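# Turn on the shaker holding four jars

## Task

Four jars already sit on the shaker; switch the shaker on (its timer is set for 20 seconds).

## Robot and tools

Robot: two arms, left_arm and right_arm, each ending in a two-finger gripper. All positions and orientations in calls and results use the scene frame. Its origin is at table-top height, halfway between the arms' nominal bases. +z points up, +x points out over the table, and left_arm is on the +y side. Arm names do not match image left and right. Calibrated bases: left_arm at (-0.023, +0.226, +0.039) m, right_arm at (+0.050, -0.369, +0.034) m, both turned only slightly about z.

Gripper: the fingers point along the gripper's +z axis and close along its y axis. end_effector_position is the point between the finger pads, about 1 cm short of the tips. Opening runs from -1 (closed) to +1 (fully open, 0.094 m).

Row layout, shared by every moving tool: one flat list of 16 numbers covering both arms. The first 8 are left_arm: x, y, z in metres, then the quaternion qw, qx, qy, qz (w first), then opening. The last 8 are the same for right_arm. Positions and quaternions are absolute goal poses in the scene frame, not offsets. To park an arm, repeat its last reported pose and opening in every call. To hold an orientation, keep resending one fixed quaternion rather than copying the drifting reported one. Writing 0 as an opening is a real command (half closed), not 'no change'.

execute_actions(actions, cameras): actions is a list of actions. Each action is a list of 1 to 15 rows, one row per 1/30 s control step. A short action repeats its last row to fill 15 steps. In each action, every gripper's goal must lie within 0.6 m, along each of that gripper's own axes, of where the gripper was when the action began. Otherwise that action is rejected for both arms. If the first action fails this check, or any action is malformed, the whole call is rejected. An empty actions list returns state plus all camera images. cameras takes names, ["all"], or [].

move(target, speed, blend, opening_speed, grip_force, blocking, cameras): drives each gripper in a straight line toward its pose. target is one 16-number row, or a list of up to 15 rows visited in turn, with no 0.6 m limit. speed is in m/s, 0.002 to 4.3, default 0.25; rotation is capped at twice that in rad/s. Give one number, or one per target. blend, in metres, rounds the corners at intermediate targets; 0 means stop at each one. opening_speed is the rate the commanded opening changes, in units of the -1..1 scale per second, minimum 0.2. Use it for gentle closing. grip_force is the per-pad force limit in newtons, 10 to 50, given as one number or one per arm. It persists until changed, and lower values close slowly. A whole move is capped at 10 s. blocking=false returns after about 0.5 s while the motion continues, and a new move replaces it. Paths do not avoid obstacles or the other arm. Fast moves overshoot and hit harder. Avoid routing a gripper close to its own base, which can flip the shoulder.

wait(seconds 0 to 10, cameras): lets time pass while each arm holds its last command. It returns early if a running move ends. stop(cameras) brakes a running move. zoom_image(camera, region): region is [x0, y0, x1, y1] in pixels of that camera's latest image, at most 504 wide and high. camera is one of cam_high, cam_low, cam_over, cam_left_wrist, cam_right_wrist, each 504x504. finished_scene(scene) ends the current scene for good and takes that scene's number. The goal must still hold once the robot is no longer acting.

Results: each arm's end_effector_position and end_effector_quat_wxyz, Hand target, Joint positions (the last entry is the finger gap in metres), joint torques, grip_measured (the opening on the -1..1 scale), and Tool commands. Joint velocities may be summarized as "within noise". A move adds a "move:" line giving its ending: done (within 10 mm and 2 degrees), off_target, moving, held or fault. It may also name limits, for example limits=paced (pose clipped) or limits=held (steps withheld). Neither done nor off_target proves contact or its absence. Friction and weight can leave a gripper a few cm from its command. Orientation changes are clipped to 40 degrees from the measured orientation per step, so large turns need several commands.

Risks to avoid: the arms striking or pressing on each other, including one gripper closing on the other's fingers, which can end the scene. Avoid hard hits on fixed or heavy objects and fast contacts. Do not push so hard that a jar tips, and never let anything leave the table. An arm kept stretched out or pushing toward an unreachable pose heats its motors. A MOTOR HOT line warns of this. At 100 °C an OVER-TEMPERATURE FAULT drops that arm for 30 to 60 s or more. Loose objects may occasionally get nudged by outside disturbances.

For this task, find the shaker's switch in the camera views, bring a gripper above it, and press or turn it with a slow, short motion. Then back away without disturbing the jars.

Each tool is called after ">>>" as name(argument=value, ...) on one line, values as JSON.

## Session

>>> execute_actions(actions=[])

Scene clock: 0.00 s.
left_arm: end_effector_position=(+0.0686, +0.5784, +0.1306) grip_measured=+1.000 end_effector_quat_wxyz=(+0.227, +0.110, +0.965, -0.069) | right_arm: end_effector_position=(+0.9952, -0.2189, +0.2764) grip_measured=+1.000 end_effector_quat_wxyz=(+0.578, +0.001, +0.648, +0.496)
Joint positions: left_arm=[1.552 1.517 0.985 -1.221 0.445 1.793 0.094] | right_arm=[0.1 2.537 2.3 0.44 -0.648 0.834 0.094]
Joint velocities: within noise
Joint torques (N m): no reading
Heat: left arm: hottest waist 27 °C; right arm: hottest waist 25 °C.
Hand target: left_arm +0.0689, +0.5865, +0.1358; +0.226, +0.112, +0.966, -0.060 | right_arm +0.9959, -0.2189, +0.2942; +0.589, -0.006, +0.638, +0.496
Tool commands: left_gripper/opening=+1.0 right_gripper/opening=+1.0
camera_calibration:
cam_left_wrist: T_world_to_cam=[[-0.24997, -0.96428, 0.0876265, 0.562472], [-0.968184, 0.247842, -0.0345471, -0.0344031], [0.0115956, -0.0934743, -0.995554, 0.277051], [0, 0, 0, 1]] pos_world=[0.10408, 0.576804, 0.225344]
cam_right_wrist: T_world_to_cam=[[0.53941, -0.494233, -0.681741, -0.453868], [-0.645001, 0.277949, -0.711842, 0.937088], [0.541305, 0.823698, -0.168852, -0.229873], [0, 0, 0, 1]] pos_world=[0.973674, -0.295433, 0.318823]

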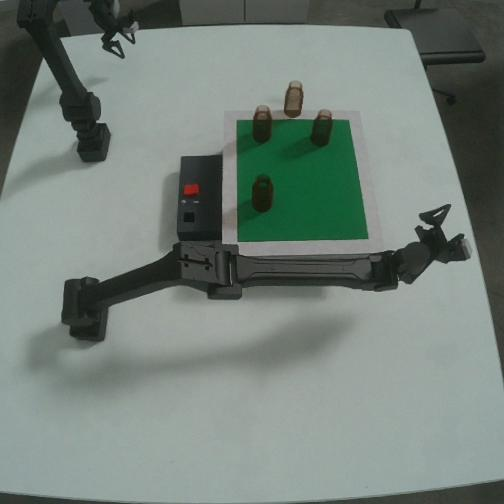

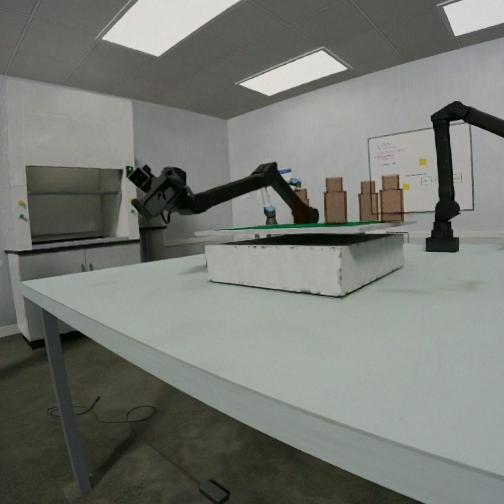

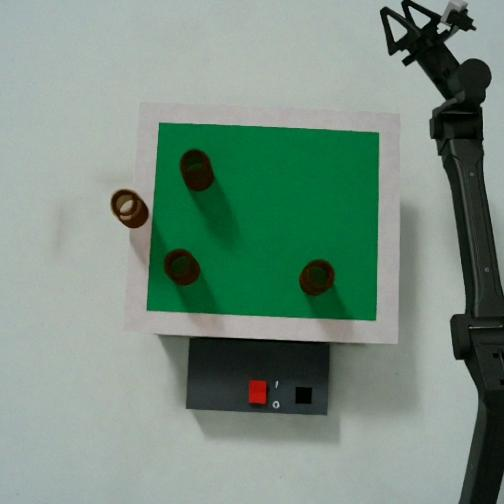

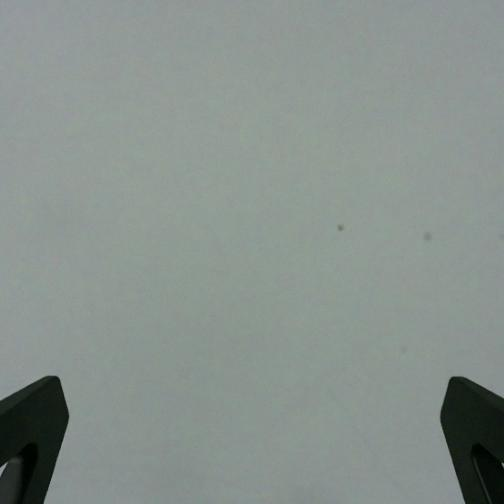

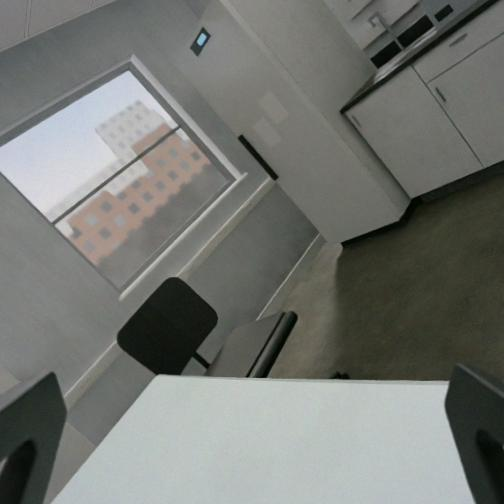

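>>> zoom_image(camera="cam_over", region=[100, 130, 260, 310])

>>> zoom_image(camera="cam_high", region=[170, 60, 400, 260])

Scaled by 2.800 from the camera's 504x504 image, which has a finer 720x720 frame.

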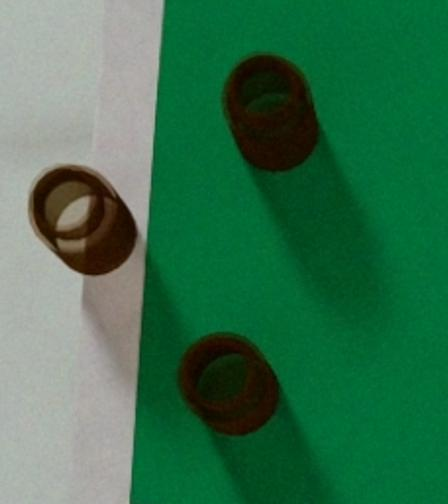

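Scaled by 2.191 from the camera's 504x504 image, which has a finer 720x720 frame.

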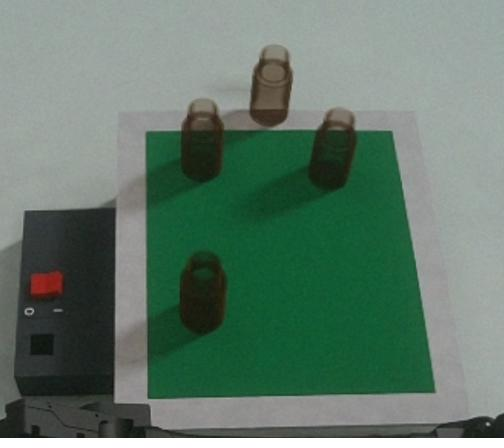

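>>> move(target=[[0.33, 0.52, 0.25, 0.339, 0.3335, 0.856, -0.204, 1.0, 0.75, -0.36, 0.32, 0.530, -0.029, 0.773, 0.348, -1.0], [0.585, 0.395, 0.245, 0.419, 0.526, 0.667, -0.320, 1.0, 0.46, -0.33, 0.30, 0.432, -0.067, 0.890, 0.129, -1.0], [0.615, 0.31, 0.227, 0.419, 0.526, 0.667, -0.320, 1.0, 0.37, -0.13, 0.25, 0.381, -0.081, 0.920, 0.033, -1.0]], speed=[0.25, 0.25, 0.2], blend=[0.06, 0.05, 0], grip_force=[20, 50], cameras=["cam_left_wrist", "cam_right_wrist", "cam_over", "cam_high"])

Scene clock: 12.17 s.
left_arm: end_effector_position=(+0.6053, +0.3096, +0.2252) grip_measured=+1.000 end_effector_quat_wxyz=(+0.416, +0.523, +0.669, -0.325) | right_arm: end_effector_position=(+0.3604, -0.1447, +0.2224) grip_measured=-0.986 end_effector_quat_wxyz=(+0.365, -0.090, +0.926, +0.017)
Joint positions: left_arm=[0.408 2.137 1.927 -1.631 1.094 1.872 0.094] | right_arm=[0.874 1.002 0.709 -0.652 0.442 0.483 0.001]
Joint torques (N m): left_arm=[-0.5 -15.33 9.51 -0.06 0.66 -0.14] | right_arm=[0.38 -4.66 15.35 0.91 0.51 0.15]
Heat: left arm: hottest waist 27 °C; right arm: hottest elbow 28 °C.
Hand target: left_arm +0.6146, +0.3099, +0.2272; +0.419, +0.526, +0.667, -0.320 | right_arm +0.3690, -0.1310, +0.2499; +0.381, -0.081, +0.920, +0.033
Off the commanded pose: left_arm 0.010 m, 1 deg | right_arm 0.033 m, 3 deg.
grip_force (N): 20, 50
move: off_target (right_arm)
camera_calibration:
cam_left_wrist: T_world_to_cam=[[-0.972423, -0.233224, 0.000125987, 0.659842], [-0.182167, 0.759205, -0.624839, 0.053977], [0.145632, -0.607631, -0.780754, 0.369524], [0, 0, 0, 1]] pos_world=[0.597664, 0.337445, 0.322151]
cam_right_wrist: T_world_to_cam=[[0.131448, -0.991146, 0.0187504, -0.192331], [-0.941625, -0.130749, -0.310237, 0.42713], [0.309942, 0.0231242, -0.950474, 0.184825], [0, 0, 0, 1]] pos_world=[0.370193, -0.139055, 0.311789]
Images, in order (width x height): cam_high 504x504, cam_over 504x504, cam_left_wrist 504x504, cam_right_wrist 504x504.

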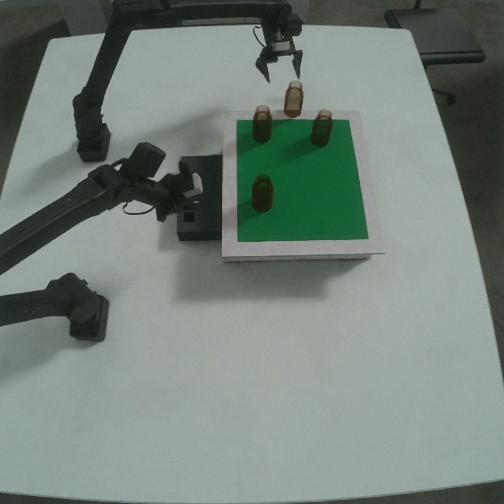

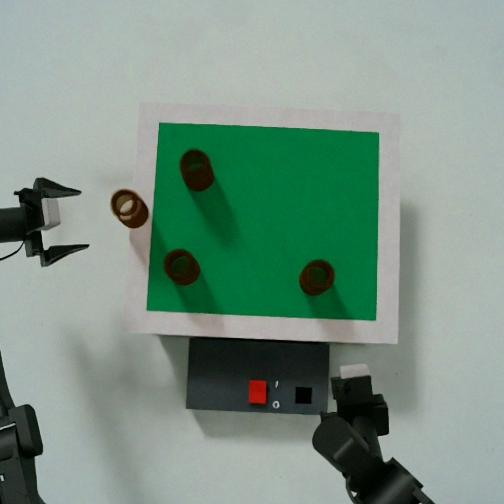

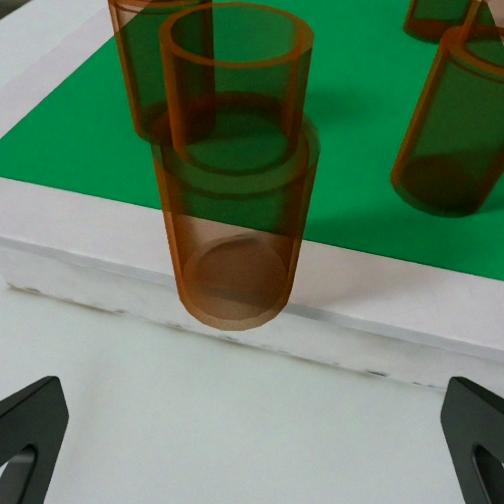

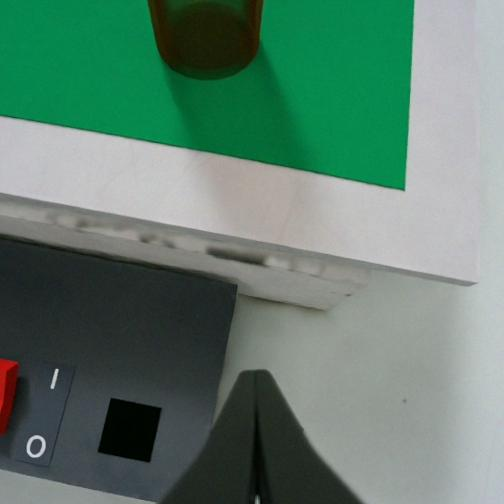

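>>> move(target=[0.630, 0.246, 0.209, 0.419, 0.526, 0.667, -0.320, 1.0, 0.345, -0.04, 0.16, 0.381, -0.081, 0.920, 0.033, -1.0], speed=0.08, cameras=["cam_left_wrist", "cam_over", "cam_right_wrist"])

Scene clock: 15.47 s.
left_arm: end_effector_position=(+0.6300, +0.2513, +0.2002) grip_measured=+1.000 end_effector_quat_wxyz=(+0.417, +0.524, +0.669, -0.323) | right_arm: end_effector_position=(+0.3370, -0.0607, +0.1434) grip_measured=-0.986 end_effector_quat_wxyz=(+0.366, -0.092, +0.926, +0.010)
Joint positions: left_arm=[0.308 2.121 1.841 -1.357 1.109 1.649 0.094] | right_arm=[1.099 1.298 0.709 -0.468 0.574 0.695 0.001]
Joint torques (N m): left_arm=[-0.91 -17.55 7.06 0.18 0.67 -0.17] | right_arm=[0.56 -7.12 12.4 1.81 0.63 0.16]
Heat: left arm: hottest waist 27 °C; right arm: hottest elbow 28 °C.
Hand target: left_arm +0.6300, +0.2461, +0.2090; +0.419, +0.526, +0.667, -0.320 | right_arm +0.3441, -0.0410, +0.1605; +0.381, -0.081, +0.920, +0.033
Off the commanded pose: left_arm 0.010 m, 1 deg | right_arm 0.028 m, 3 deg.
grip_force (N): 20, 50
move: off_target (right_arm)
camera_calibration:
cam_left_wrist: T_world_to_cam=[[-0.971845, -0.23558, -0.00452772, 0.671369], [-0.181587, 0.761076, -0.622728, 0.0858176], [0.150148, -0.604372, -0.782425, 0.307727], [0, 0, 0, 1]] pos_world=[0.621845, 0.278829, 0.297254]
cam_right_wrist: T_world_to_cam=[[0.130237, -0.990968, 0.0319391, -0.105977], [-0.940903, -0.133687, -0.311174, 0.391133], [0.312633, 0.0104748, -0.949816, 0.11328], [0, 0, 0, 1]] pos_world=[0.346406, -0.0539167, 0.23269]
Images, in order (width x height): cam_over 504x504, cam_left_wrist 504x504, cam_right_wrist 504x504.

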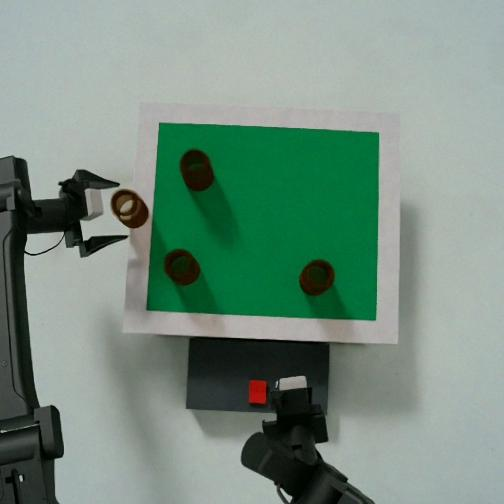

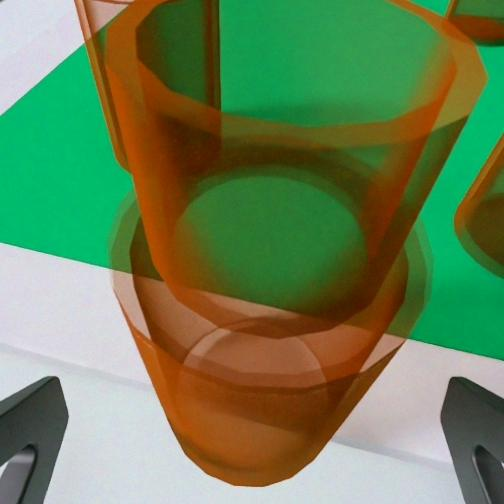

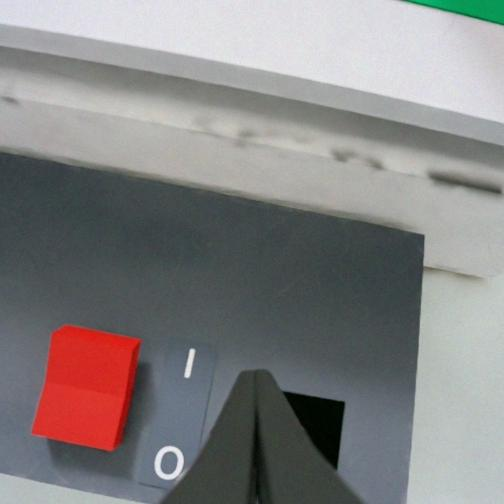

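>>> move(target=[[0.634, 0.2275, 0.213, 0.419, 0.526, 0.667, -0.320, 1.0, 0.345, -0.03, 0.16, 0.381, -0.081, 0.920, 0.033, -1.0], [0.634, 0.2275, 0.213, 0.419, 0.526, 0.667, -0.320, -0.05, 0.345, -0.03, 0.16, 0.381, -0.081, 0.920, 0.033, -1.0]], speed=0.05, cameras=["cam_left_wrist", "cam_over", "cam_high"])

Scene clock: 20.90 s.
left_arm: end_effector_position=(+0.6341, +0.2320, +0.2054) grip_measured=+0.185 end_effector_quat_wxyz=(+0.417, +0.524, +0.669, -0.322) | right_arm: end_effector_position=(+0.3362, -0.0537, +0.1416) grip_measured=-0.986 end_effector_quat_wxyz=(+0.367, -0.092, +0.926, +0.010)
Joint positions: left_arm=[0.277 2.101 1.822 -1.296 1.11 1.581 0.056] | right_arm=[1.112 1.318 0.722 -0.468 0.581 0.709 0.001]
Joint torques (N m): left_arm=[-0.73 -17.32 7.08 0.39 0.66 -0.2] | right_arm=[0.44 -7.18 13.24 1.47 0.64 0.14]
Heat: left arm: hottest waist 27 °C; right arm: hottest elbow 29 °C.
Hand target: left_arm +0.6340, +0.2275, +0.2130; +0.419, +0.526, +0.667, -0.320 | right_arm +0.3439, -0.0311, +0.1607; +0.381, -0.081, +0.920, +0.033
Off the commanded pose: left_arm 0.009 m, 0 deg | right_arm 0.031 m, 3 deg.
grip_force (N): 20, 50
move: off_target (right_arm)
camera_calibration:
cam_left_wrist: T_world_to_cam=[[-0.971988, -0.234958, -0.00578394, 0.671113], [-0.180394, 0.761589, -0.622446, 0.103601], [0.150654, -0.603967, -0.782641, 0.299098], [0, 0, 0, 1]] pos_world=[0.625943, 0.259428, 0.302454]
Images, in order (width x height): cam_high 504x504, cam_over 504x504, cam_left_wrist 504x504.

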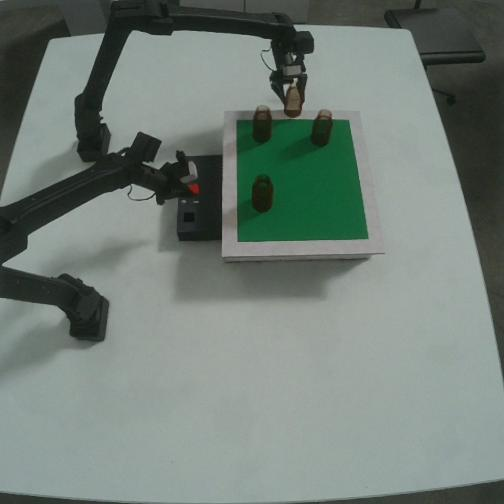

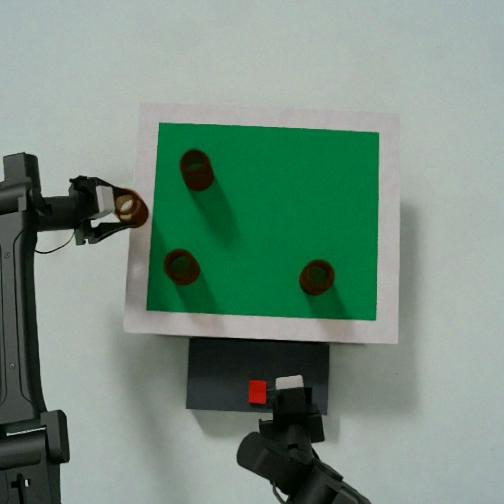

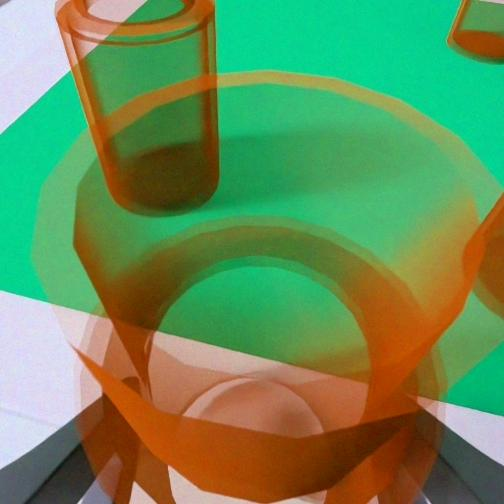

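>>> move(target=[[0.636, 0.2275, 0.262, 0.419, 0.526, 0.667, -0.320, -0.05, 0.345, -0.03, 0.16, 0.381, -0.081, 0.920, 0.033, -1.0], [0.629, 0.139, 0.256, 0.419, 0.526, 0.667, -0.320, -0.05, 0.345, -0.03, 0.16, 0.381, -0.081, 0.920, 0.033, -1.0]], speed=[0.05, 0.07], cameras=["cam_left_wrist", "cam_over", "cam_high"])

Scene clock: 25.27 s.
left_arm: end_effector_position=(+0.6290, +0.1430, +0.2384) grip_measured=+0.184 end_effector_quat_wxyz=(+0.409, +0.521, +0.673, -0.327) | right_arm: end_effector_position=(+0.3362, -0.0538, +0.1416) grip_measured=-0.986 end_effector_quat_wxyz=(+0.367, -0.091, +0.926, +0.010)
Joint positions: left_arm=[0.139 1.976 1.705 -1.056 1.088 1.281 0.056] | right_arm=[1.112 1.318 0.722 -0.468 0.581 0.71 0.001]
Joint torques (N m): left_arm=[-0.73 -17.32 7.88 0.99 0.71 -0.15] | right_arm=[0.44 -7.36 13.26 1.51 0.63 0.16]
Heat: left arm: hottest elbow 28 °C; right arm: hottest elbow 30 °C.
Hand target: left_arm +0.6288, +0.1391, +0.2559; +0.419, +0.526, +0.667, -0.320 | right_arm +0.3440, -0.0312, +0.1607; +0.381, -0.081, +0.920, +0.033
Off the commanded pose: left_arm 0.018 m, 2 deg | right_arm 0.031 m, 3 deg.
grip_force (N): 20, 50
move: off_target (left_arm, right_arm)
camera_calibration:
cam_left_wrist: T_world_to_cam=[[-0.972098, -0.234174, 0.0137021, 0.640724], [-0.19241, 0.762587, -0.617608, 0.197271], [0.134179, -0.603012, -0.786367, 0.283112], [0, 0, 0, 1]] pos_world=[0.622815, 0.170324, 0.335687]
Images, in order (width x height): cam_high 504x504, cam_over 504x504, cam_left_wrist 504x504.

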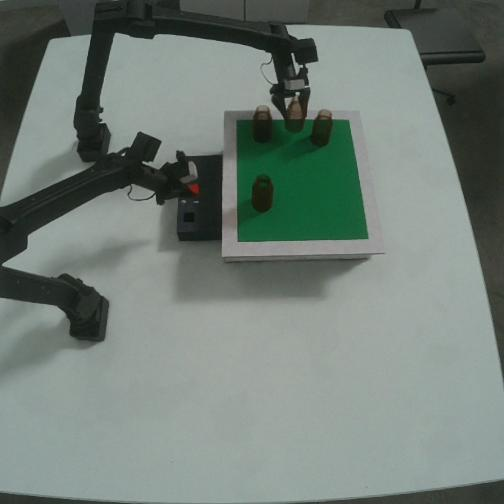

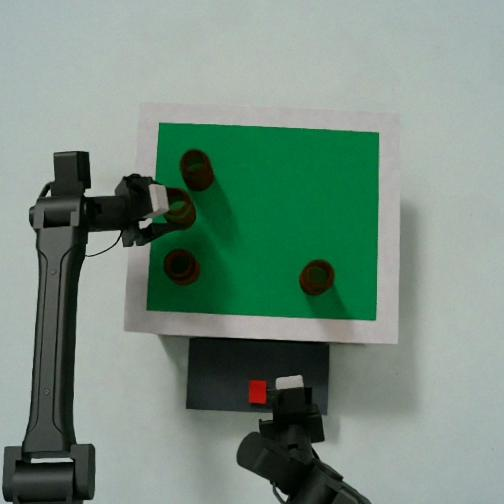

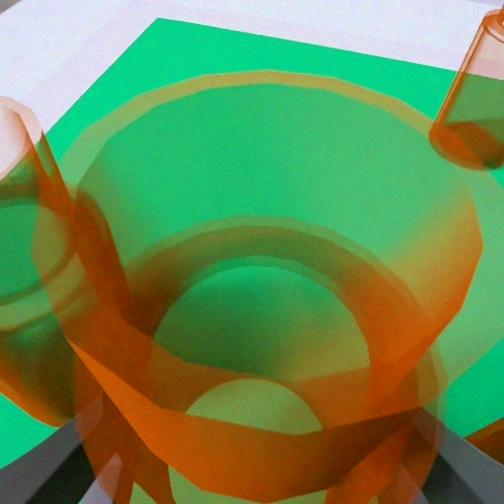

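>>> zoom_image(camera="cam_over", region=[110, 130, 240, 290])

Scaled by 3.150 from the camera's 504x504 image, which has a finer 720x720 frame.

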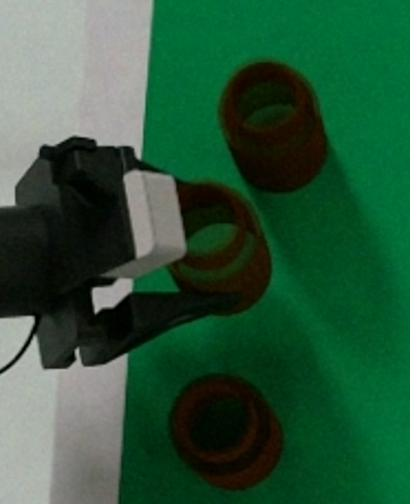

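>>> move(target=[0.6235, 0.1385, 0.216, 0.421, 0.527, 0.665, -0.318, -0.05, 0.345, -0.03, 0.16, 0.381, -0.081, 0.920, 0.033, -1.0], speed=0.04)

Scene clock: 27.70 s.
left_arm: end_effector_position=(+0.6220, +0.1422, +0.2081) grip_measured=+0.184 end_effector_quat_wxyz=(+0.416, +0.525, +0.669, -0.321) | right_arm: end_effector_position=(+0.3362, -0.0538, +0.1416) grip_measured=-0.986 end_effector_quat_wxyz=(+0.367, -0.091, +0.926, +0.010)
Joint positions: left_arm=[0.139 1.976 1.618 -0.947 1.088 1.281 0.056] | right_arm=[1.112 1.318 0.722 -0.468 0.581 0.71 0.001]
Joint torques (N m): left_arm=[-0.79 -15.79 7.65 0.9 0.72 -0.16] | right_arm=[0.38 -7 13.19 1.51 0.65 0.15]
Heat: left arm: hottest elbow 28 °C; right arm: hottest elbow 31 °C.
Hand target: left_arm +0.6234, +0.1386, +0.2160; +0.421, +0.527, +0.665, -0.318 | right_arm +0.3440, -0.0312, +0.1607; +0.381, -0.081, +0.920, +0.033
Off the commanded pose: left_arm 0.009 m, 1 deg | right_arm 0.031 m, 3 deg.
grip_force (N): 20, 50
move: off_target (right_arm)

>>> move(target=[0.6235, 0.1385, 0.206, 0.419, 0.526, 0.667, -0.320, -0.05, 0.345, -0.03, 0.16, 0.381, -0.081, 0.920, 0.033, -1.0], speed=0.03)

Scene clock: 28.60 s.
left_arm: end_effector_position=(+0.6222, +0.1422, +0.2066) grip_measured=+0.184 end_effector_quat_wxyz=(+0.418, +0.526, +0.668, -0.319) | right_arm: end_effector_position=(+0.3362, -0.0538, +0.1416) grip_measured=-0.986 end_effector_quat_wxyz=(+0.367, -0.091, +0.926, +0.010)
Joint positions: left_arm=[0.139 1.976 1.613 -0.936 1.088 1.28 0.056] | right_arm=[1.112 1.318 0.722 -0.468 0.581 0.71 0.001]
Joint torques (N m): left_arm=[-0.79 -15.21 7.42 1.09 0.67 -0.21] | right_arm=[0.5 -7.12 13.23 1.5 0.64 0.16]
Heat: left arm: hottest elbow 28 °C; right arm: hottest elbow 31 °C.
Hand target: left_arm +0.6234, +0.1386, +0.2059; +0.419, +0.526, +0.667, -0.320 | right_arm +0.3440, -0.0312, +0.1607; +0.381, -0.081, +0.920, +0.033
Off the commanded pose: left_arm 0.004 m, 0 deg | right_arm 0.031 m, 3 deg.
grip_force (N): 20, 50
move: off_target (right_arm)

>>> move(target=[0.6235, 0.1385, 0.199, 0.417, 0.524, 0.669, -0.322, -0.05, 0.345, -0.03, 0.16, 0.381, -0.081, 0.920, 0.033, -1.0], speed=0.03, cameras=["cam_high", "cam_left_wrist"])

Scene clock: 29.70 s.
left_arm: end_effector_position=(+0.6223, +0.1420, +0.2058) grip_measured=+0.184 end_effector_quat_wxyz=(+0.419, +0.526, +0.668, -0.320) | right_arm: end_effector_position=(+0.3362, -0.0538, +0.1416) grip_measured=-0.986 end_effector_quat_wxyz=(+0.367, -0.091, +0.926, +0.010)
Joint positions: left_arm=[0.139 1.976 1.61 -0.928 1.091 1.276 0.056] | right_arm=[1.112 1.318 0.722 -0.468 0.581 0.71 0.001]
Joint torques (N m): left_arm=[-0.91 -14.27 7.15 1.21 0.55 -0.24] | right_arm=[0.62 -7.06 13.2 1.55 0.63 0.15]
Heat: left arm: hottest elbow 28 °C; right arm: hottest elbow 31 °C.
Hand target: left_arm +0.6234, +0.1386, +0.1990; +0.417, +0.524, +0.669, -0.322 | right_arm +0.3440, -0.0312, +0.1607; +0.381, -0.081, +0.920, +0.033
Off the commanded pose: left_arm 0.008 m, 0 deg | right_arm 0.031 m, 3 deg.
grip_force (N): 20, 50
move: off_target (right_arm)
camera_calibration:
cam_left_wrist: T_world_to_cam=[[-0.971725, -0.235692, -0.0141342, 0.640159], [-0.175841, 0.76232, -0.622854, 0.167397], [0.157577, -0.602758, -0.78221, 0.242305], [0, 0, 0, 1]] pos_world=[0.613312, 0.169322, 0.302846]
Images, in order (width x height): cam_high 504x504, cam_left_wrist 504x504.

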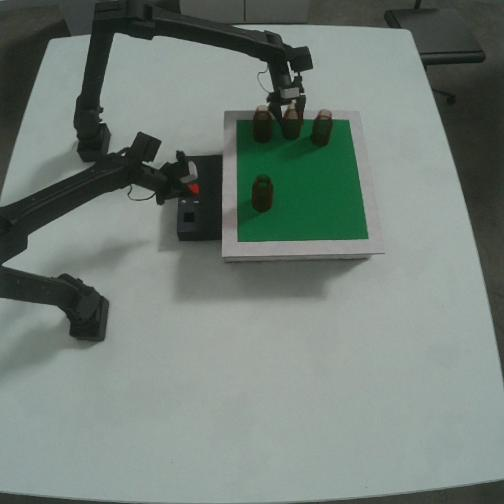

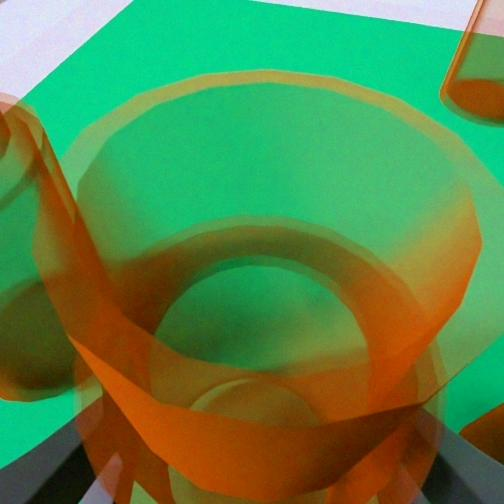

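>>> move(target=[0.6235, 0.1385, 0.200, 0.417, 0.524, 0.669, -0.322, 0.55, 0.345, -0.03, 0.16, 0.381, -0.081, 0.920, 0.033, -1.0], speed=0.03, opening_speed=0.25, cameras=["cam_left_wrist", "cam_high", "cam_over"])

Scene clock: 32.73 s.
left_arm: end_effector_position=(+0.6228, +0.1420, +0.2060) grip_measured=+0.547 end_effector_quat_wxyz=(+0.420, +0.526, +0.667, -0.319) | right_arm: end_effector_position=(+0.3362, -0.0538, +0.1416) grip_measured=-0.986 end_effector_quat_wxyz=(+0.367, -0.091, +0.926, +0.010)
Joint positions: left_arm=[0.139 1.976 1.61 -0.924 1.091 1.275 0.073] | right_arm=[1.112 1.318 0.722 -0.468 0.581 0.71 0.001]
Joint torques (N m): left_arm=[-0.85 -14.56 7.32 0.87 0.54 -0.17] | right_arm=[0.5 -7.18 13.2 1.52 0.64 0.17]
Heat: left arm: hottest elbow 29 °C; right arm: hottest elbow 32 °C.
Hand target: left_arm +0.6234, +0.1386, +0.2000; +0.417, +0.524, +0.669, -0.322 | right_arm +0.3440, -0.0312, +0.1607; +0.381, -0.081, +0.920, +0.033
Off the commanded pose: left_arm 0.007 m, 1 deg | right_arm 0.031 m, 3 deg.
grip_force (N): 20, 50
move: off_target (right_arm)
camera_calibration:
cam_left_wrist: T_world_to_cam=[[-0.971622, -0.235913, -0.0171669, 0.641239], [-0.174045, 0.762187, -0.623522, 0.166674], [0.160181, -0.60284, -0.781617, 0.240664], [0, 0, 0, 1]] pos_world=[0.613501, 0.169322, 0.30304]
Images, in order (width x height): cam_high 504x504, cam_over 504x504, cam_left_wrist 504x504.

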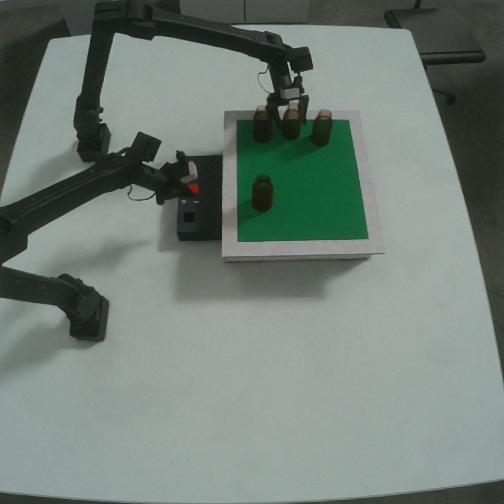

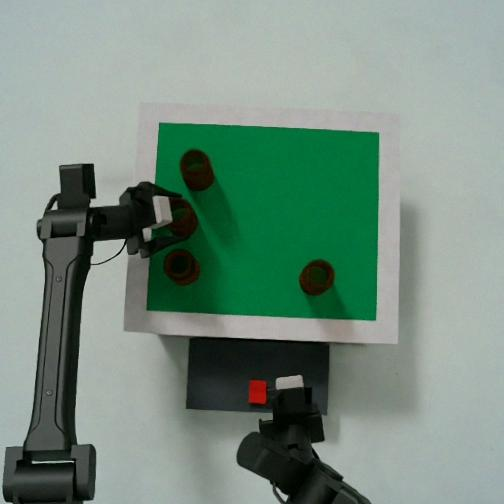

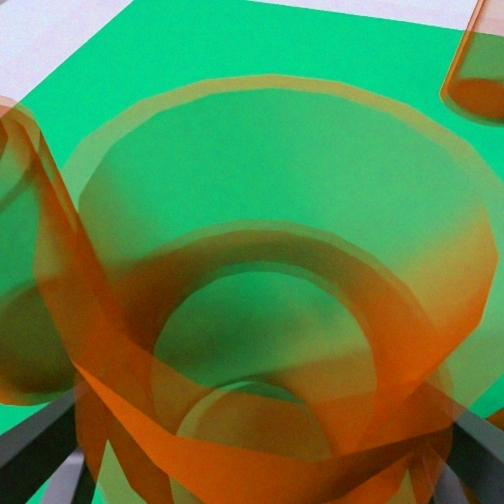

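>>> zoom_image(camera="cam_over", region=[120, 140, 230, 300])

>>> zoom_image(camera="cam_left_wrist", region=[0, 200, 504, 504])

>>> zoom_image(camera="cam_high", region=[230, 60, 360, 180])

Scaled by 3.150 from the camera's 504x504 image, which has a finer 720x720 frame.

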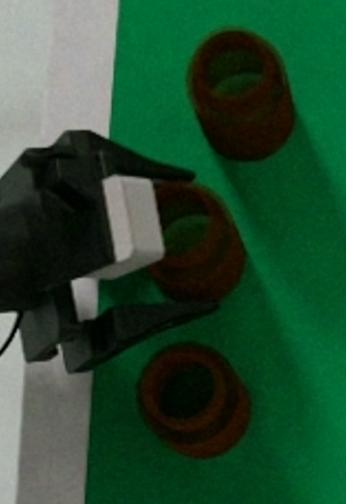

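Scaled by 1.000.

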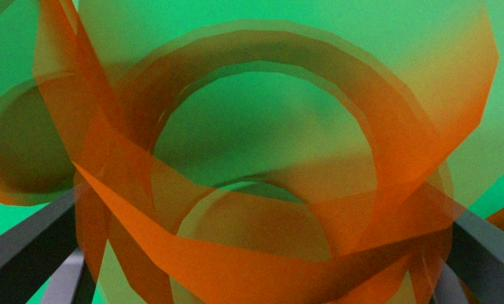

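Scaled by 3.877 from the camera's 504x504 image, which has a finer 720x720 frame.

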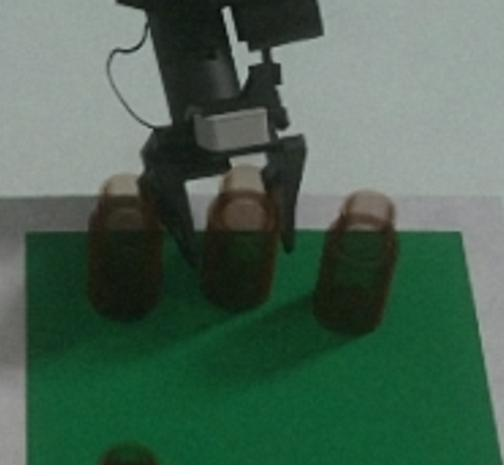

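>>> move(target=[0.617, 0.203, 0.209, 0.418, 0.525, 0.668, -0.320, 0.55, 0.345, -0.03, 0.16, 0.381, -0.081, 0.920, 0.033, -1.0], speed=0.05, cameras=["cam_left_wrist", "cam_over", "cam_high"])

Scene clock: 37.33 s.
left_arm: end_effector_position=(+0.6031, +0.1954, +0.2025) grip_measured=+0.547 end_effector_quat_wxyz=(+0.409, +0.520, +0.674, -0.330) | right_arm: end_effector_position=(+0.3362, -0.0538, +0.1416) grip_measured=-0.986 end_effector_quat_wxyz=(+0.367, -0.091, +0.926, +0.010)
Joint positions: left_arm=[0.231 1.995 1.641 -1.155 1.106 1.479 0.073] | right_arm=[1.112 1.318 0.722 -0.468 0.581 0.71 0.001]
Joint torques (N m): left_arm=[0.5 -13.68 10.77 -0.29 0.7 0.01] | right_arm=[0.44 -7 13.23 1.52 0.65 0.15]
Heat: left arm: hottest elbow 29 °C; right arm: hottest elbow 32 °C.
Hand target: left_arm +0.6162, +0.2031, +0.2092; +0.419, +0.525, +0.669, -0.320 | right_arm +0.3440, -0.0312, +0.1607; +0.381, -0.081, +0.920, +0.033
Off the commanded pose: left_arm 0.017 m, 2 deg | right_arm 0.031 m, 3 deg.
grip_force (N): 20, 50
move: off_target (left_arm, right_arm)
camera_calibration:
cam_left_wrist: T_world_to_cam=[[-0.971942, -0.234336, 0.0203809, 0.626854], [-0.196185, 0.759798, -0.619853, 0.133427], [0.129768, -0.60646, -0.784453, 0.292885], [0, 0, 0, 1]] pos_world=[0.597435, 0.223139, 0.299684]
Images, in order (width x height): cam_high 504x504, cam_over 504x504, cam_left_wrist 504x504.

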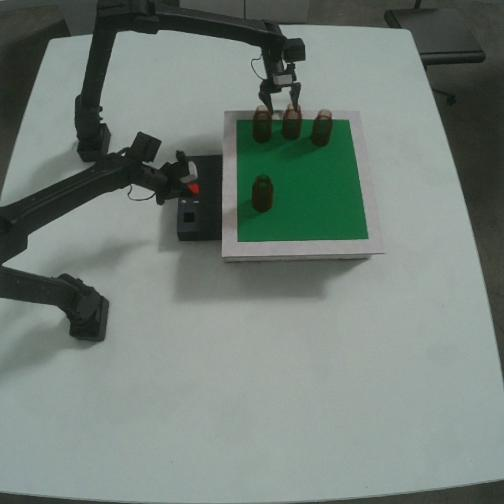

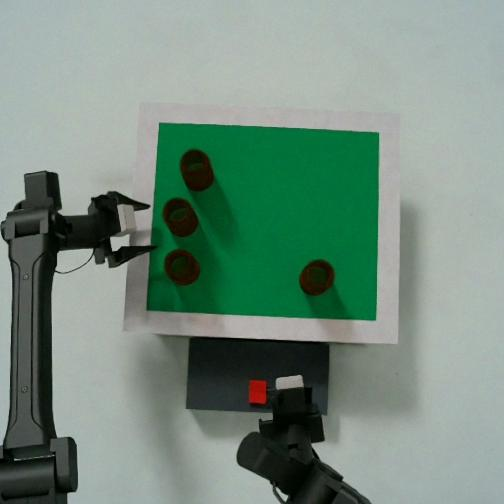

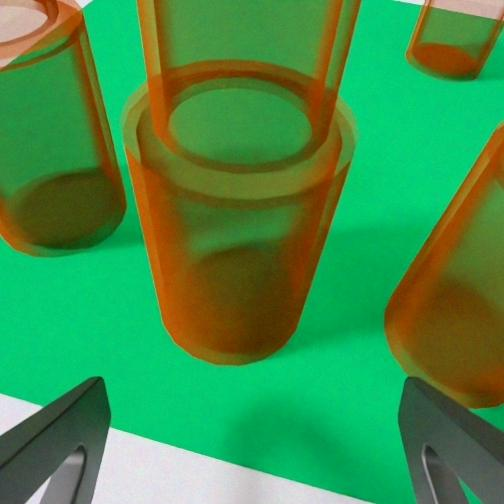

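>>> move(target=[0.575, 0.355, 0.240, 0.417, 0.515, 0.678, -0.318, 0.55, 0.351, -0.004, 0.118, 0.381, -0.081, 0.920, 0.033, -1.0], speed=0.12, cameras=["cam_right_wrist", "cam_high", "cam_over"])

Scene clock: 39.93 s.
left_arm: end_effector_position=(+0.5649, +0.3488, +0.2359) grip_measured=+0.547 end_effector_quat_wxyz=(+0.416, +0.502, +0.688, -0.317) | right_arm: end_effector_position=(+0.3424, -0.0292, +0.1023) grip_measured=-0.986 end_effector_quat_wxyz=(+0.366, -0.092, +0.926, +0.008)
Joint positions: left_arm=[0.492 2.062 1.832 -1.672 1.072 1.923 0.073] | right_arm=[1.13 1.464 0.739 -0.353 0.591 0.728 0.001]
Joint torques (N m): left_arm=[0.26 -14.27 10.39 -0.8 0.44 0.13] | right_arm=[0.32 -8.47 12.08 1.76 0.65 0.15]
Heat: left arm: hottest elbow 30 °C; right arm: hottest elbow 33 °C.
Hand target: left_arm +0.5744, +0.3545, +0.2398; +0.421, +0.511, +0.684, -0.307 | right_arm +0.3499, -0.0053, +0.1187; +0.381, -0.081, +0.920, +0.033
Off the commanded pose: left_arm 0.013 m, 2 deg | right_arm 0.031 m, 4 deg.
joint sent to its limit (left arm) — joint 4 (wrist pitch), lower limit. The joint targets still meet the commanded pose.
grip_force (N): 20, 50
move: off_target (left_arm, right_arm)
camera_calibration:
cam_right_wrist: T_world_to_cam=[[0.128628, -0.991058, 0.0354869, -0.0738896], [-0.94112, -0.133272, -0.310695, 0.387681], [0.312646, 0.00656683, -0.949847, 0.0721343], [0, 0, 0, 1]] pos_world=[0.351806, -0.0220355, 0.191589]
Images, in order (width x height): cam_high 504x504, cam_over 504x504, cam_right_wrist 504x504.

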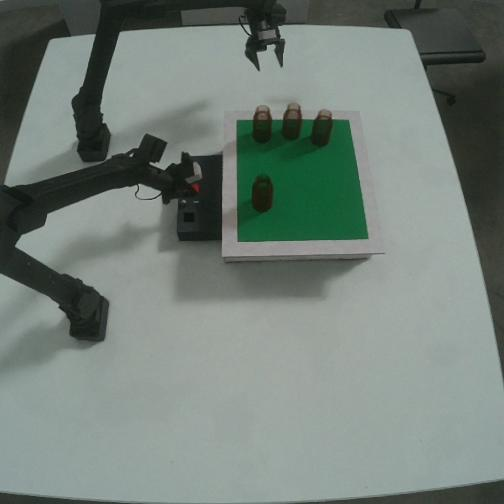

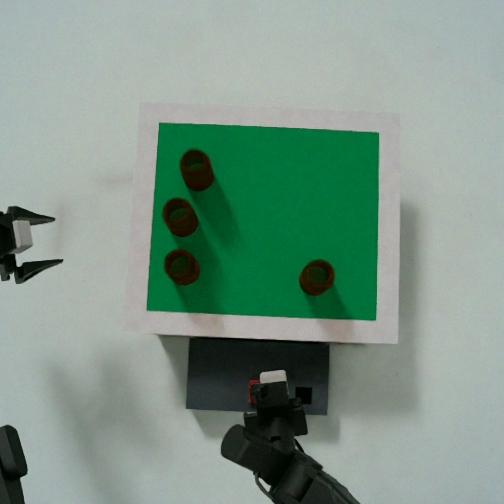

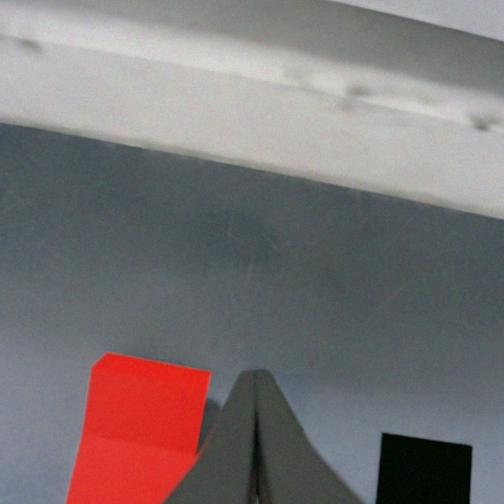

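>>> move(target=[[0.575, 0.355, 0.240, 0.416, 0.502, 0.688, -0.317, 0.55, 0.345, -0.004, 0.160, 0.381, -0.081, 0.920, 0.033, -1.0], [0.575, 0.355, 0.240, 0.416, 0.502, 0.688, -0.317, 0.55, 0.351, 0.014, 0.150, 0.381, -0.081, 0.920, 0.033, -1.0]], speed=0.08, blend=[0.01, 0], cameras=["cam_right_wrist"])

Scene clock: 41.67 s.
left_arm: end_effector_position=(+0.5649, +0.3488, +0.2359) grip_measured=+0.547 end_effector_quat_wxyz=(+0.416, +0.501, +0.689, -0.318) | right_arm: end_effector_position=(+0.3452, -0.0068, +0.1337) grip_measured=-0.986 end_effector_quat_wxyz=(+0.372, -0.089, +0.924, +0.016)
Joint positions: left_arm=[0.492 2.062 1.832 -1.672 1.072 1.921 0.073] | right_arm=[1.151 1.45 0.823 -0.444 0.601 0.749 0.001]
Joint torques (N m): left_arm=[-0.21 -14.27 10.33 -0.76 0.56 -0.19] | right_arm=[0.5 -9 12.9 0.94 0.65 0.11]
Heat: left arm: hottest elbow 30 °C; right arm: hottest elbow 33 °C.
Hand target: left_arm +0.5744, +0.3547, +0.2400; +0.418, +0.501, +0.690, -0.313 | right_arm +0.3503, +0.0131, +0.1504; +0.381, -0.081, +0.920, +0.033
Off the commanded pose: left_arm 0.013 m, 0 deg | right_arm 0.027 m, 2 deg.
joint sent to its limit (left arm) — joint 4 (wrist pitch), lower limit. The joint targets still meet the commanded pose.
grip_force (N): 20, 50
move: off_target (left_arm, right_arm)
camera_calibration:
cam_right_wrist: T_world_to_cam=[[0.129279, -0.991404, 0.0201512, -0.0513774], [-0.937773, -0.128839, -0.322464, 0.403567], [0.322288, 0.0227904, -0.946367, 0.0972522], [0, 0, 0, 1]] pos_world=[0.353753, -0.00115684, 0.223207]
Images, in order (width x height): cam_right_wrist 504x504.

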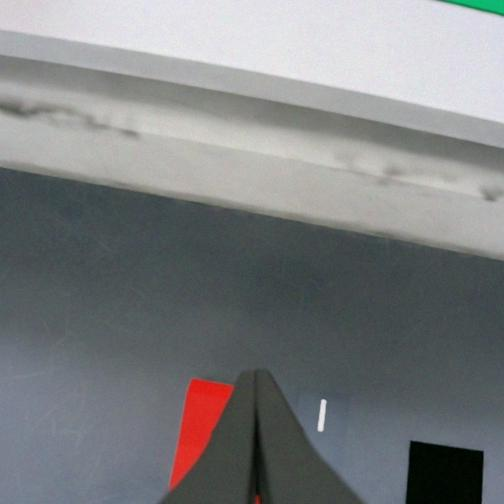

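>>> move(target=[0.575, 0.355, 0.240, 0.416, 0.501, 0.689, -0.318, 0.55, 0.354, 0.018, 0.120, 0.381, -0.081, 0.920, 0.033, -1.0], speed=0.06, cameras=["cam_right_wrist"])

Scene clock: 43.80 s.
left_arm: end_effector_position=(+0.5649, +0.3488, +0.2359) grip_measured=+0.547 end_effector_quat_wxyz=(+0.415, +0.500, +0.690, -0.318) | right_arm: end_effector_position=(+0.3497, +0.0021, +0.1119) grip_measured=-0.986 end_effector_quat_wxyz=(+0.372, -0.089, +0.924, +0.016)
Joint positions: left_arm=[0.492 2.062 1.832 -1.672 1.072 1.918 0.073] | right_arm=[1.151 1.515 0.823 -0.377 0.601 0.749 0.001]
Joint torques (N m): left_arm=[-0.38 -14.15 10.39 -0.81 0.6 -0.2] | right_arm=[0.15 -9.52 10.54 1.7 0.61 0.12]
Heat: left arm: hottest elbow 30 °C; right arm: hottest elbow 33 °C.
Hand target: left_arm +0.5744, +0.3547, +0.2400; +0.418, +0.500, +0.691, -0.314 | right_arm +0.3536, +0.0175, +0.1203; +0.381, -0.081, +0.920, +0.033
Off the commanded pose: left_arm 0.013 m, 0 deg | right_arm 0.018 m, 2 deg.
joint sent to its limit (left arm) — joint 4 (wrist pitch), lower limit. The joint targets still meet the commanded pose.
grip_force (N): 20, 50
move: off_target (left_arm, right_arm)
camera_calibration:
cam_right_wrist: T_world_to_cam=[[0.128938, -0.991471, 0.0189645, -0.0424291], [-0.937656, -0.128119, -0.32309, 0.401973], [0.322765, 0.0238765, -0.946178, 0.0747535], [0, 0, 0, 1]] pos_world=[0.358255, 0.00764847, 0.201408]
Images, in order (width x height): cam_right_wrist 504x504.

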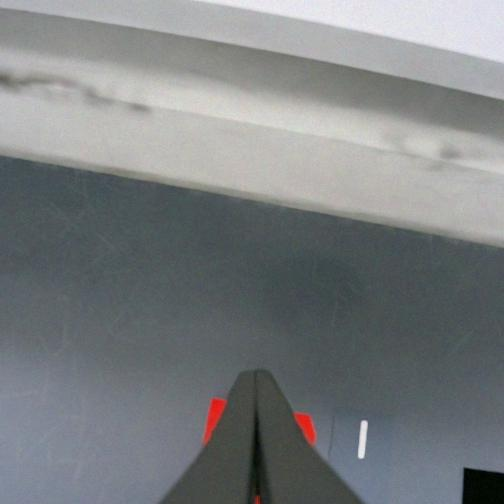

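>>> move(target=[0.575, 0.355, 0.240, 0.416, 0.501, 0.689, -0.318, 0.55, 0.345, 0.008, 0.098, 0.381, -0.081, 0.920, 0.033, -1.0], speed=0.04, cameras=["cam_right_wrist"])

Scene clock: 45.80 s.
left_arm: end_effector_position=(+0.5649, +0.3488, +0.2359) grip_measured=+0.547 end_effector_quat_wxyz=(+0.415, +0.500, +0.690, -0.318) | right_arm: end_effector_position=(+0.3488, +0.0043, +0.1029) grip_measured=-0.986 end_effector_quat_wxyz=(+0.380, -0.083, +0.921, +0.028)
Joint positions: left_arm=[0.492 2.062 1.832 -1.672 1.072 1.918 0.073] | right_arm=[1.156 1.531 0.799 -0.31 0.605 0.756 0.001]
Joint torques (N m): left_arm=[-0.09 -13.92 10.39 -0.75 0.58 -0.18] | right_arm=[0.32 -9.35 7.49 1.72 0.65 0.17]
Heat: left arm: hottest elbow 30 °C; right arm: hottest elbow 33 °C.
Hand target: left_arm +0.5744, +0.3547, +0.2400; +0.418, +0.500, +0.691, -0.314 | right_arm +0.3450, +0.0078, +0.0981; +0.381, -0.081, +0.920, +0.033
Off the commanded pose: left_arm 0.013 m, 0 deg | right_arm 0.007 m, 1 deg.
joint sent to its limit (left arm) — joint 4 (wrist pitch), lower limit. The joint targets still meet the commanded pose.
grip_force (N): 20, 50
move: off_target (left_arm)
camera_calibration:
cam_right_wrist: T_world_to_cam=[[0.12723, -0.991849, -0.00690347, -0.0366535], [-0.933113, -0.11733, -0.339904, 0.398517], [0.336323, 0.0496876, -0.940435, 0.0609652], [0, 0, 0, 1]] pos_world=[0.356021, 0.00737388, 0.192538]
Images, in order (width x height): cam_right_wrist 504x504.

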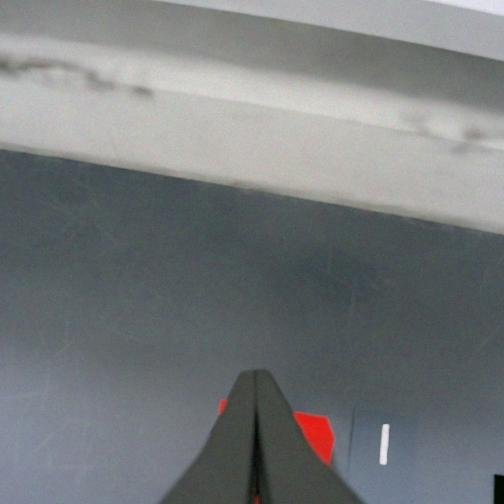

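>>> move(target=[0.575, 0.355, 0.240, 0.416, 0.501, 0.689, -0.318, 0.55, 0.348, 0.000, 0.073, 0.381, -0.081, 0.920, 0.033, -1.0], speed=0.03, cameras=["cam_right_wrist", "cam_over"])

Scene clock: 47.57 s.
left_arm: end_effector_position=(+0.5649, +0.3488, +0.2359) grip_measured=+0.547 end_effector_quat_wxyz=(+0.415, +0.500, +0.690, -0.318) | right_arm: end_effector_position=(+0.3510, +0.0072, +0.0942) grip_measured=-0.986 end_effector_quat_wxyz=(+0.393, -0.074, +0.915, +0.047)
Joint positions: left_arm=[0.492 2.062 1.832 -1.672 1.072 1.918 0.073] | right_arm=[1.156 1.55 0.769 -0.21 0.609 0.756 0.001]
Joint torques (N m): left_arm=[-0.15 -14.1 10.39 -0.79 0.59 -0.2] | right_arm=[-0.67 -8.12 6.26 1.54 0.09 0.01]
Heat: left arm: hottest elbow 30 °C; right arm: hottest elbow 33 °C.
Hand target: left_arm +0.5744, +0.3547, +0.2400; +0.418, +0.500, +0.691, -0.314 | right_arm +0.3476, -0.0008, +0.0737; +0.381, -0.081, +0.920, +0.033
Off the commanded pose: left_arm 0.013 m, 0 deg | right_arm 0.023 m, 2 deg.
joint sent to its limit (left arm) — joint 4 (wrist pitch), lower limit. The joint targets still meet the commanded pose.
grip_force (N): 20, 50
move: off_target (left_arm, right_arm)
camera_calibration:
cam_right_wrist: T_world_to_cam=[[0.125596, -0.990979, -0.0467648, -0.0298719], [-0.924051, -0.0996984, -0.36904, 0.397381], [0.361048, 0.0895629, -0.928236, 0.0418516], [0, 0, 0, 1]] pos_world=[0.355841, 0.00626749, 0.1841]
Images, in order (width x height): cam_over 504x504, cam_right_wrist 504x504.

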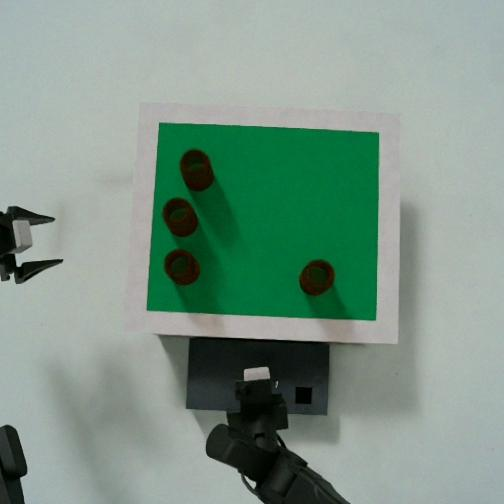

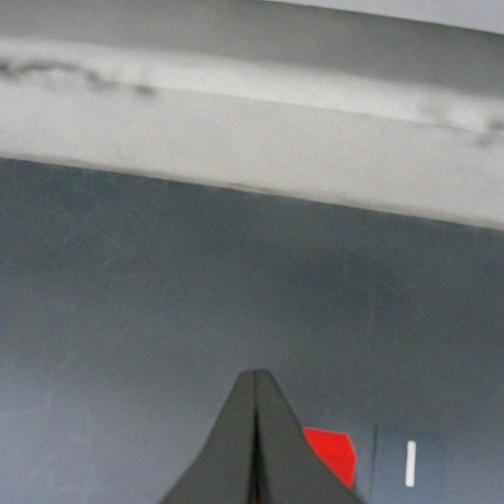

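>>> move(target=[0.575, 0.355, 0.240, 0.416, 0.501, 0.689, -0.318, 0.55, 0.345, -0.008, 0.063, 0.381, -0.081, 0.920, 0.033, -1.0], speed=0.03, cameras=["cam_right_wrist", "cam_over"])

Scene clock: 49.37 s.
left_arm: end_effector_position=(+0.5649, +0.3488, +0.2359) grip_measured=+0.547 end_effector_quat_wxyz=(+0.415, +0.500, +0.690, -0.318) | right_arm: end_effector_position=(+0.3517, +0.0067, +0.0927) grip_measured=-0.986 end_effector_quat_wxyz=(+0.402, -0.068, +0.911, +0.058)
Joint positions: left_arm=[0.492 2.062 1.832 -1.672 1.072 1.918 0.073] | right_arm=[1.155 1.55 0.749 -0.159 0.612 0.756 0.001]
Joint torques (N m): left_arm=[-0.32 -14.21 10.3 -0.83 0.57 -0.18] | right_arm=[-0.73 -7.65 5.08 1.01 -0.11 -0.01]
Heat: left arm: hottest elbow 30 °C; right arm: hottest elbow 33 °C.
Hand target: left_arm +0.5744, +0.3547, +0.2400; +0.418, +0.500, +0.691, -0.314 | right_arm +0.3443, -0.0088, +0.0645; +0.381, -0.081, +0.920, +0.033
Off the commanded pose: left_arm 0.013 m, 0 deg | right_arm 0.034 m, 4 deg.
joint sent to its limit (left arm) — joint 4 (wrist pitch), lower limit. The joint targets still meet the commanded pose.
grip_force (N): 20, 50
move: off_target (left_arm, right_arm)
camera_calibration:
cam_right_wrist: T_world_to_cam=[[0.124059, -0.98969, -0.0715788, -0.0277435], [-0.918339, -0.087193, -0.386071, 0.397006], [0.375849, 0.113629, -0.919688, 0.0340955], [0, 0, 0, 1]] pos_world=[0.355213, 0.0032844, 0.182644]
Images, in order (width x height): cam_over 504x504, cam_right_wrist 504x504.

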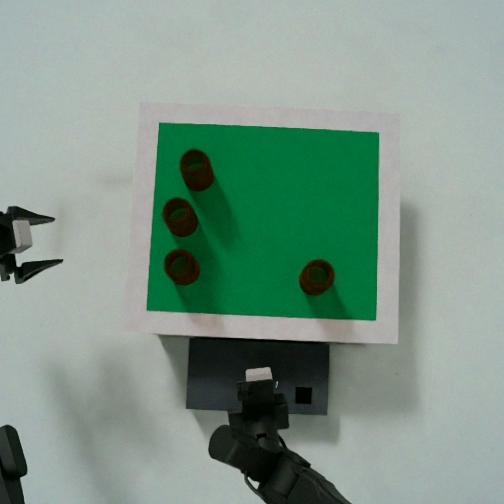

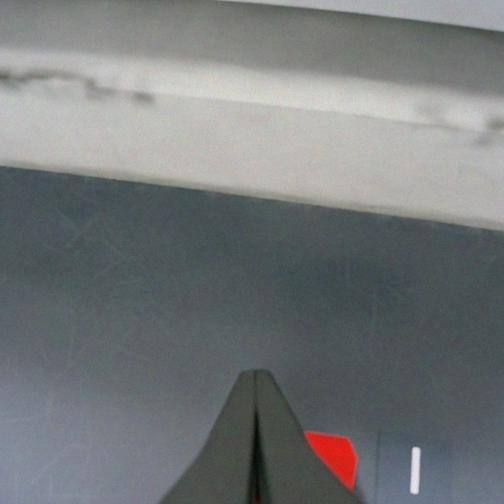

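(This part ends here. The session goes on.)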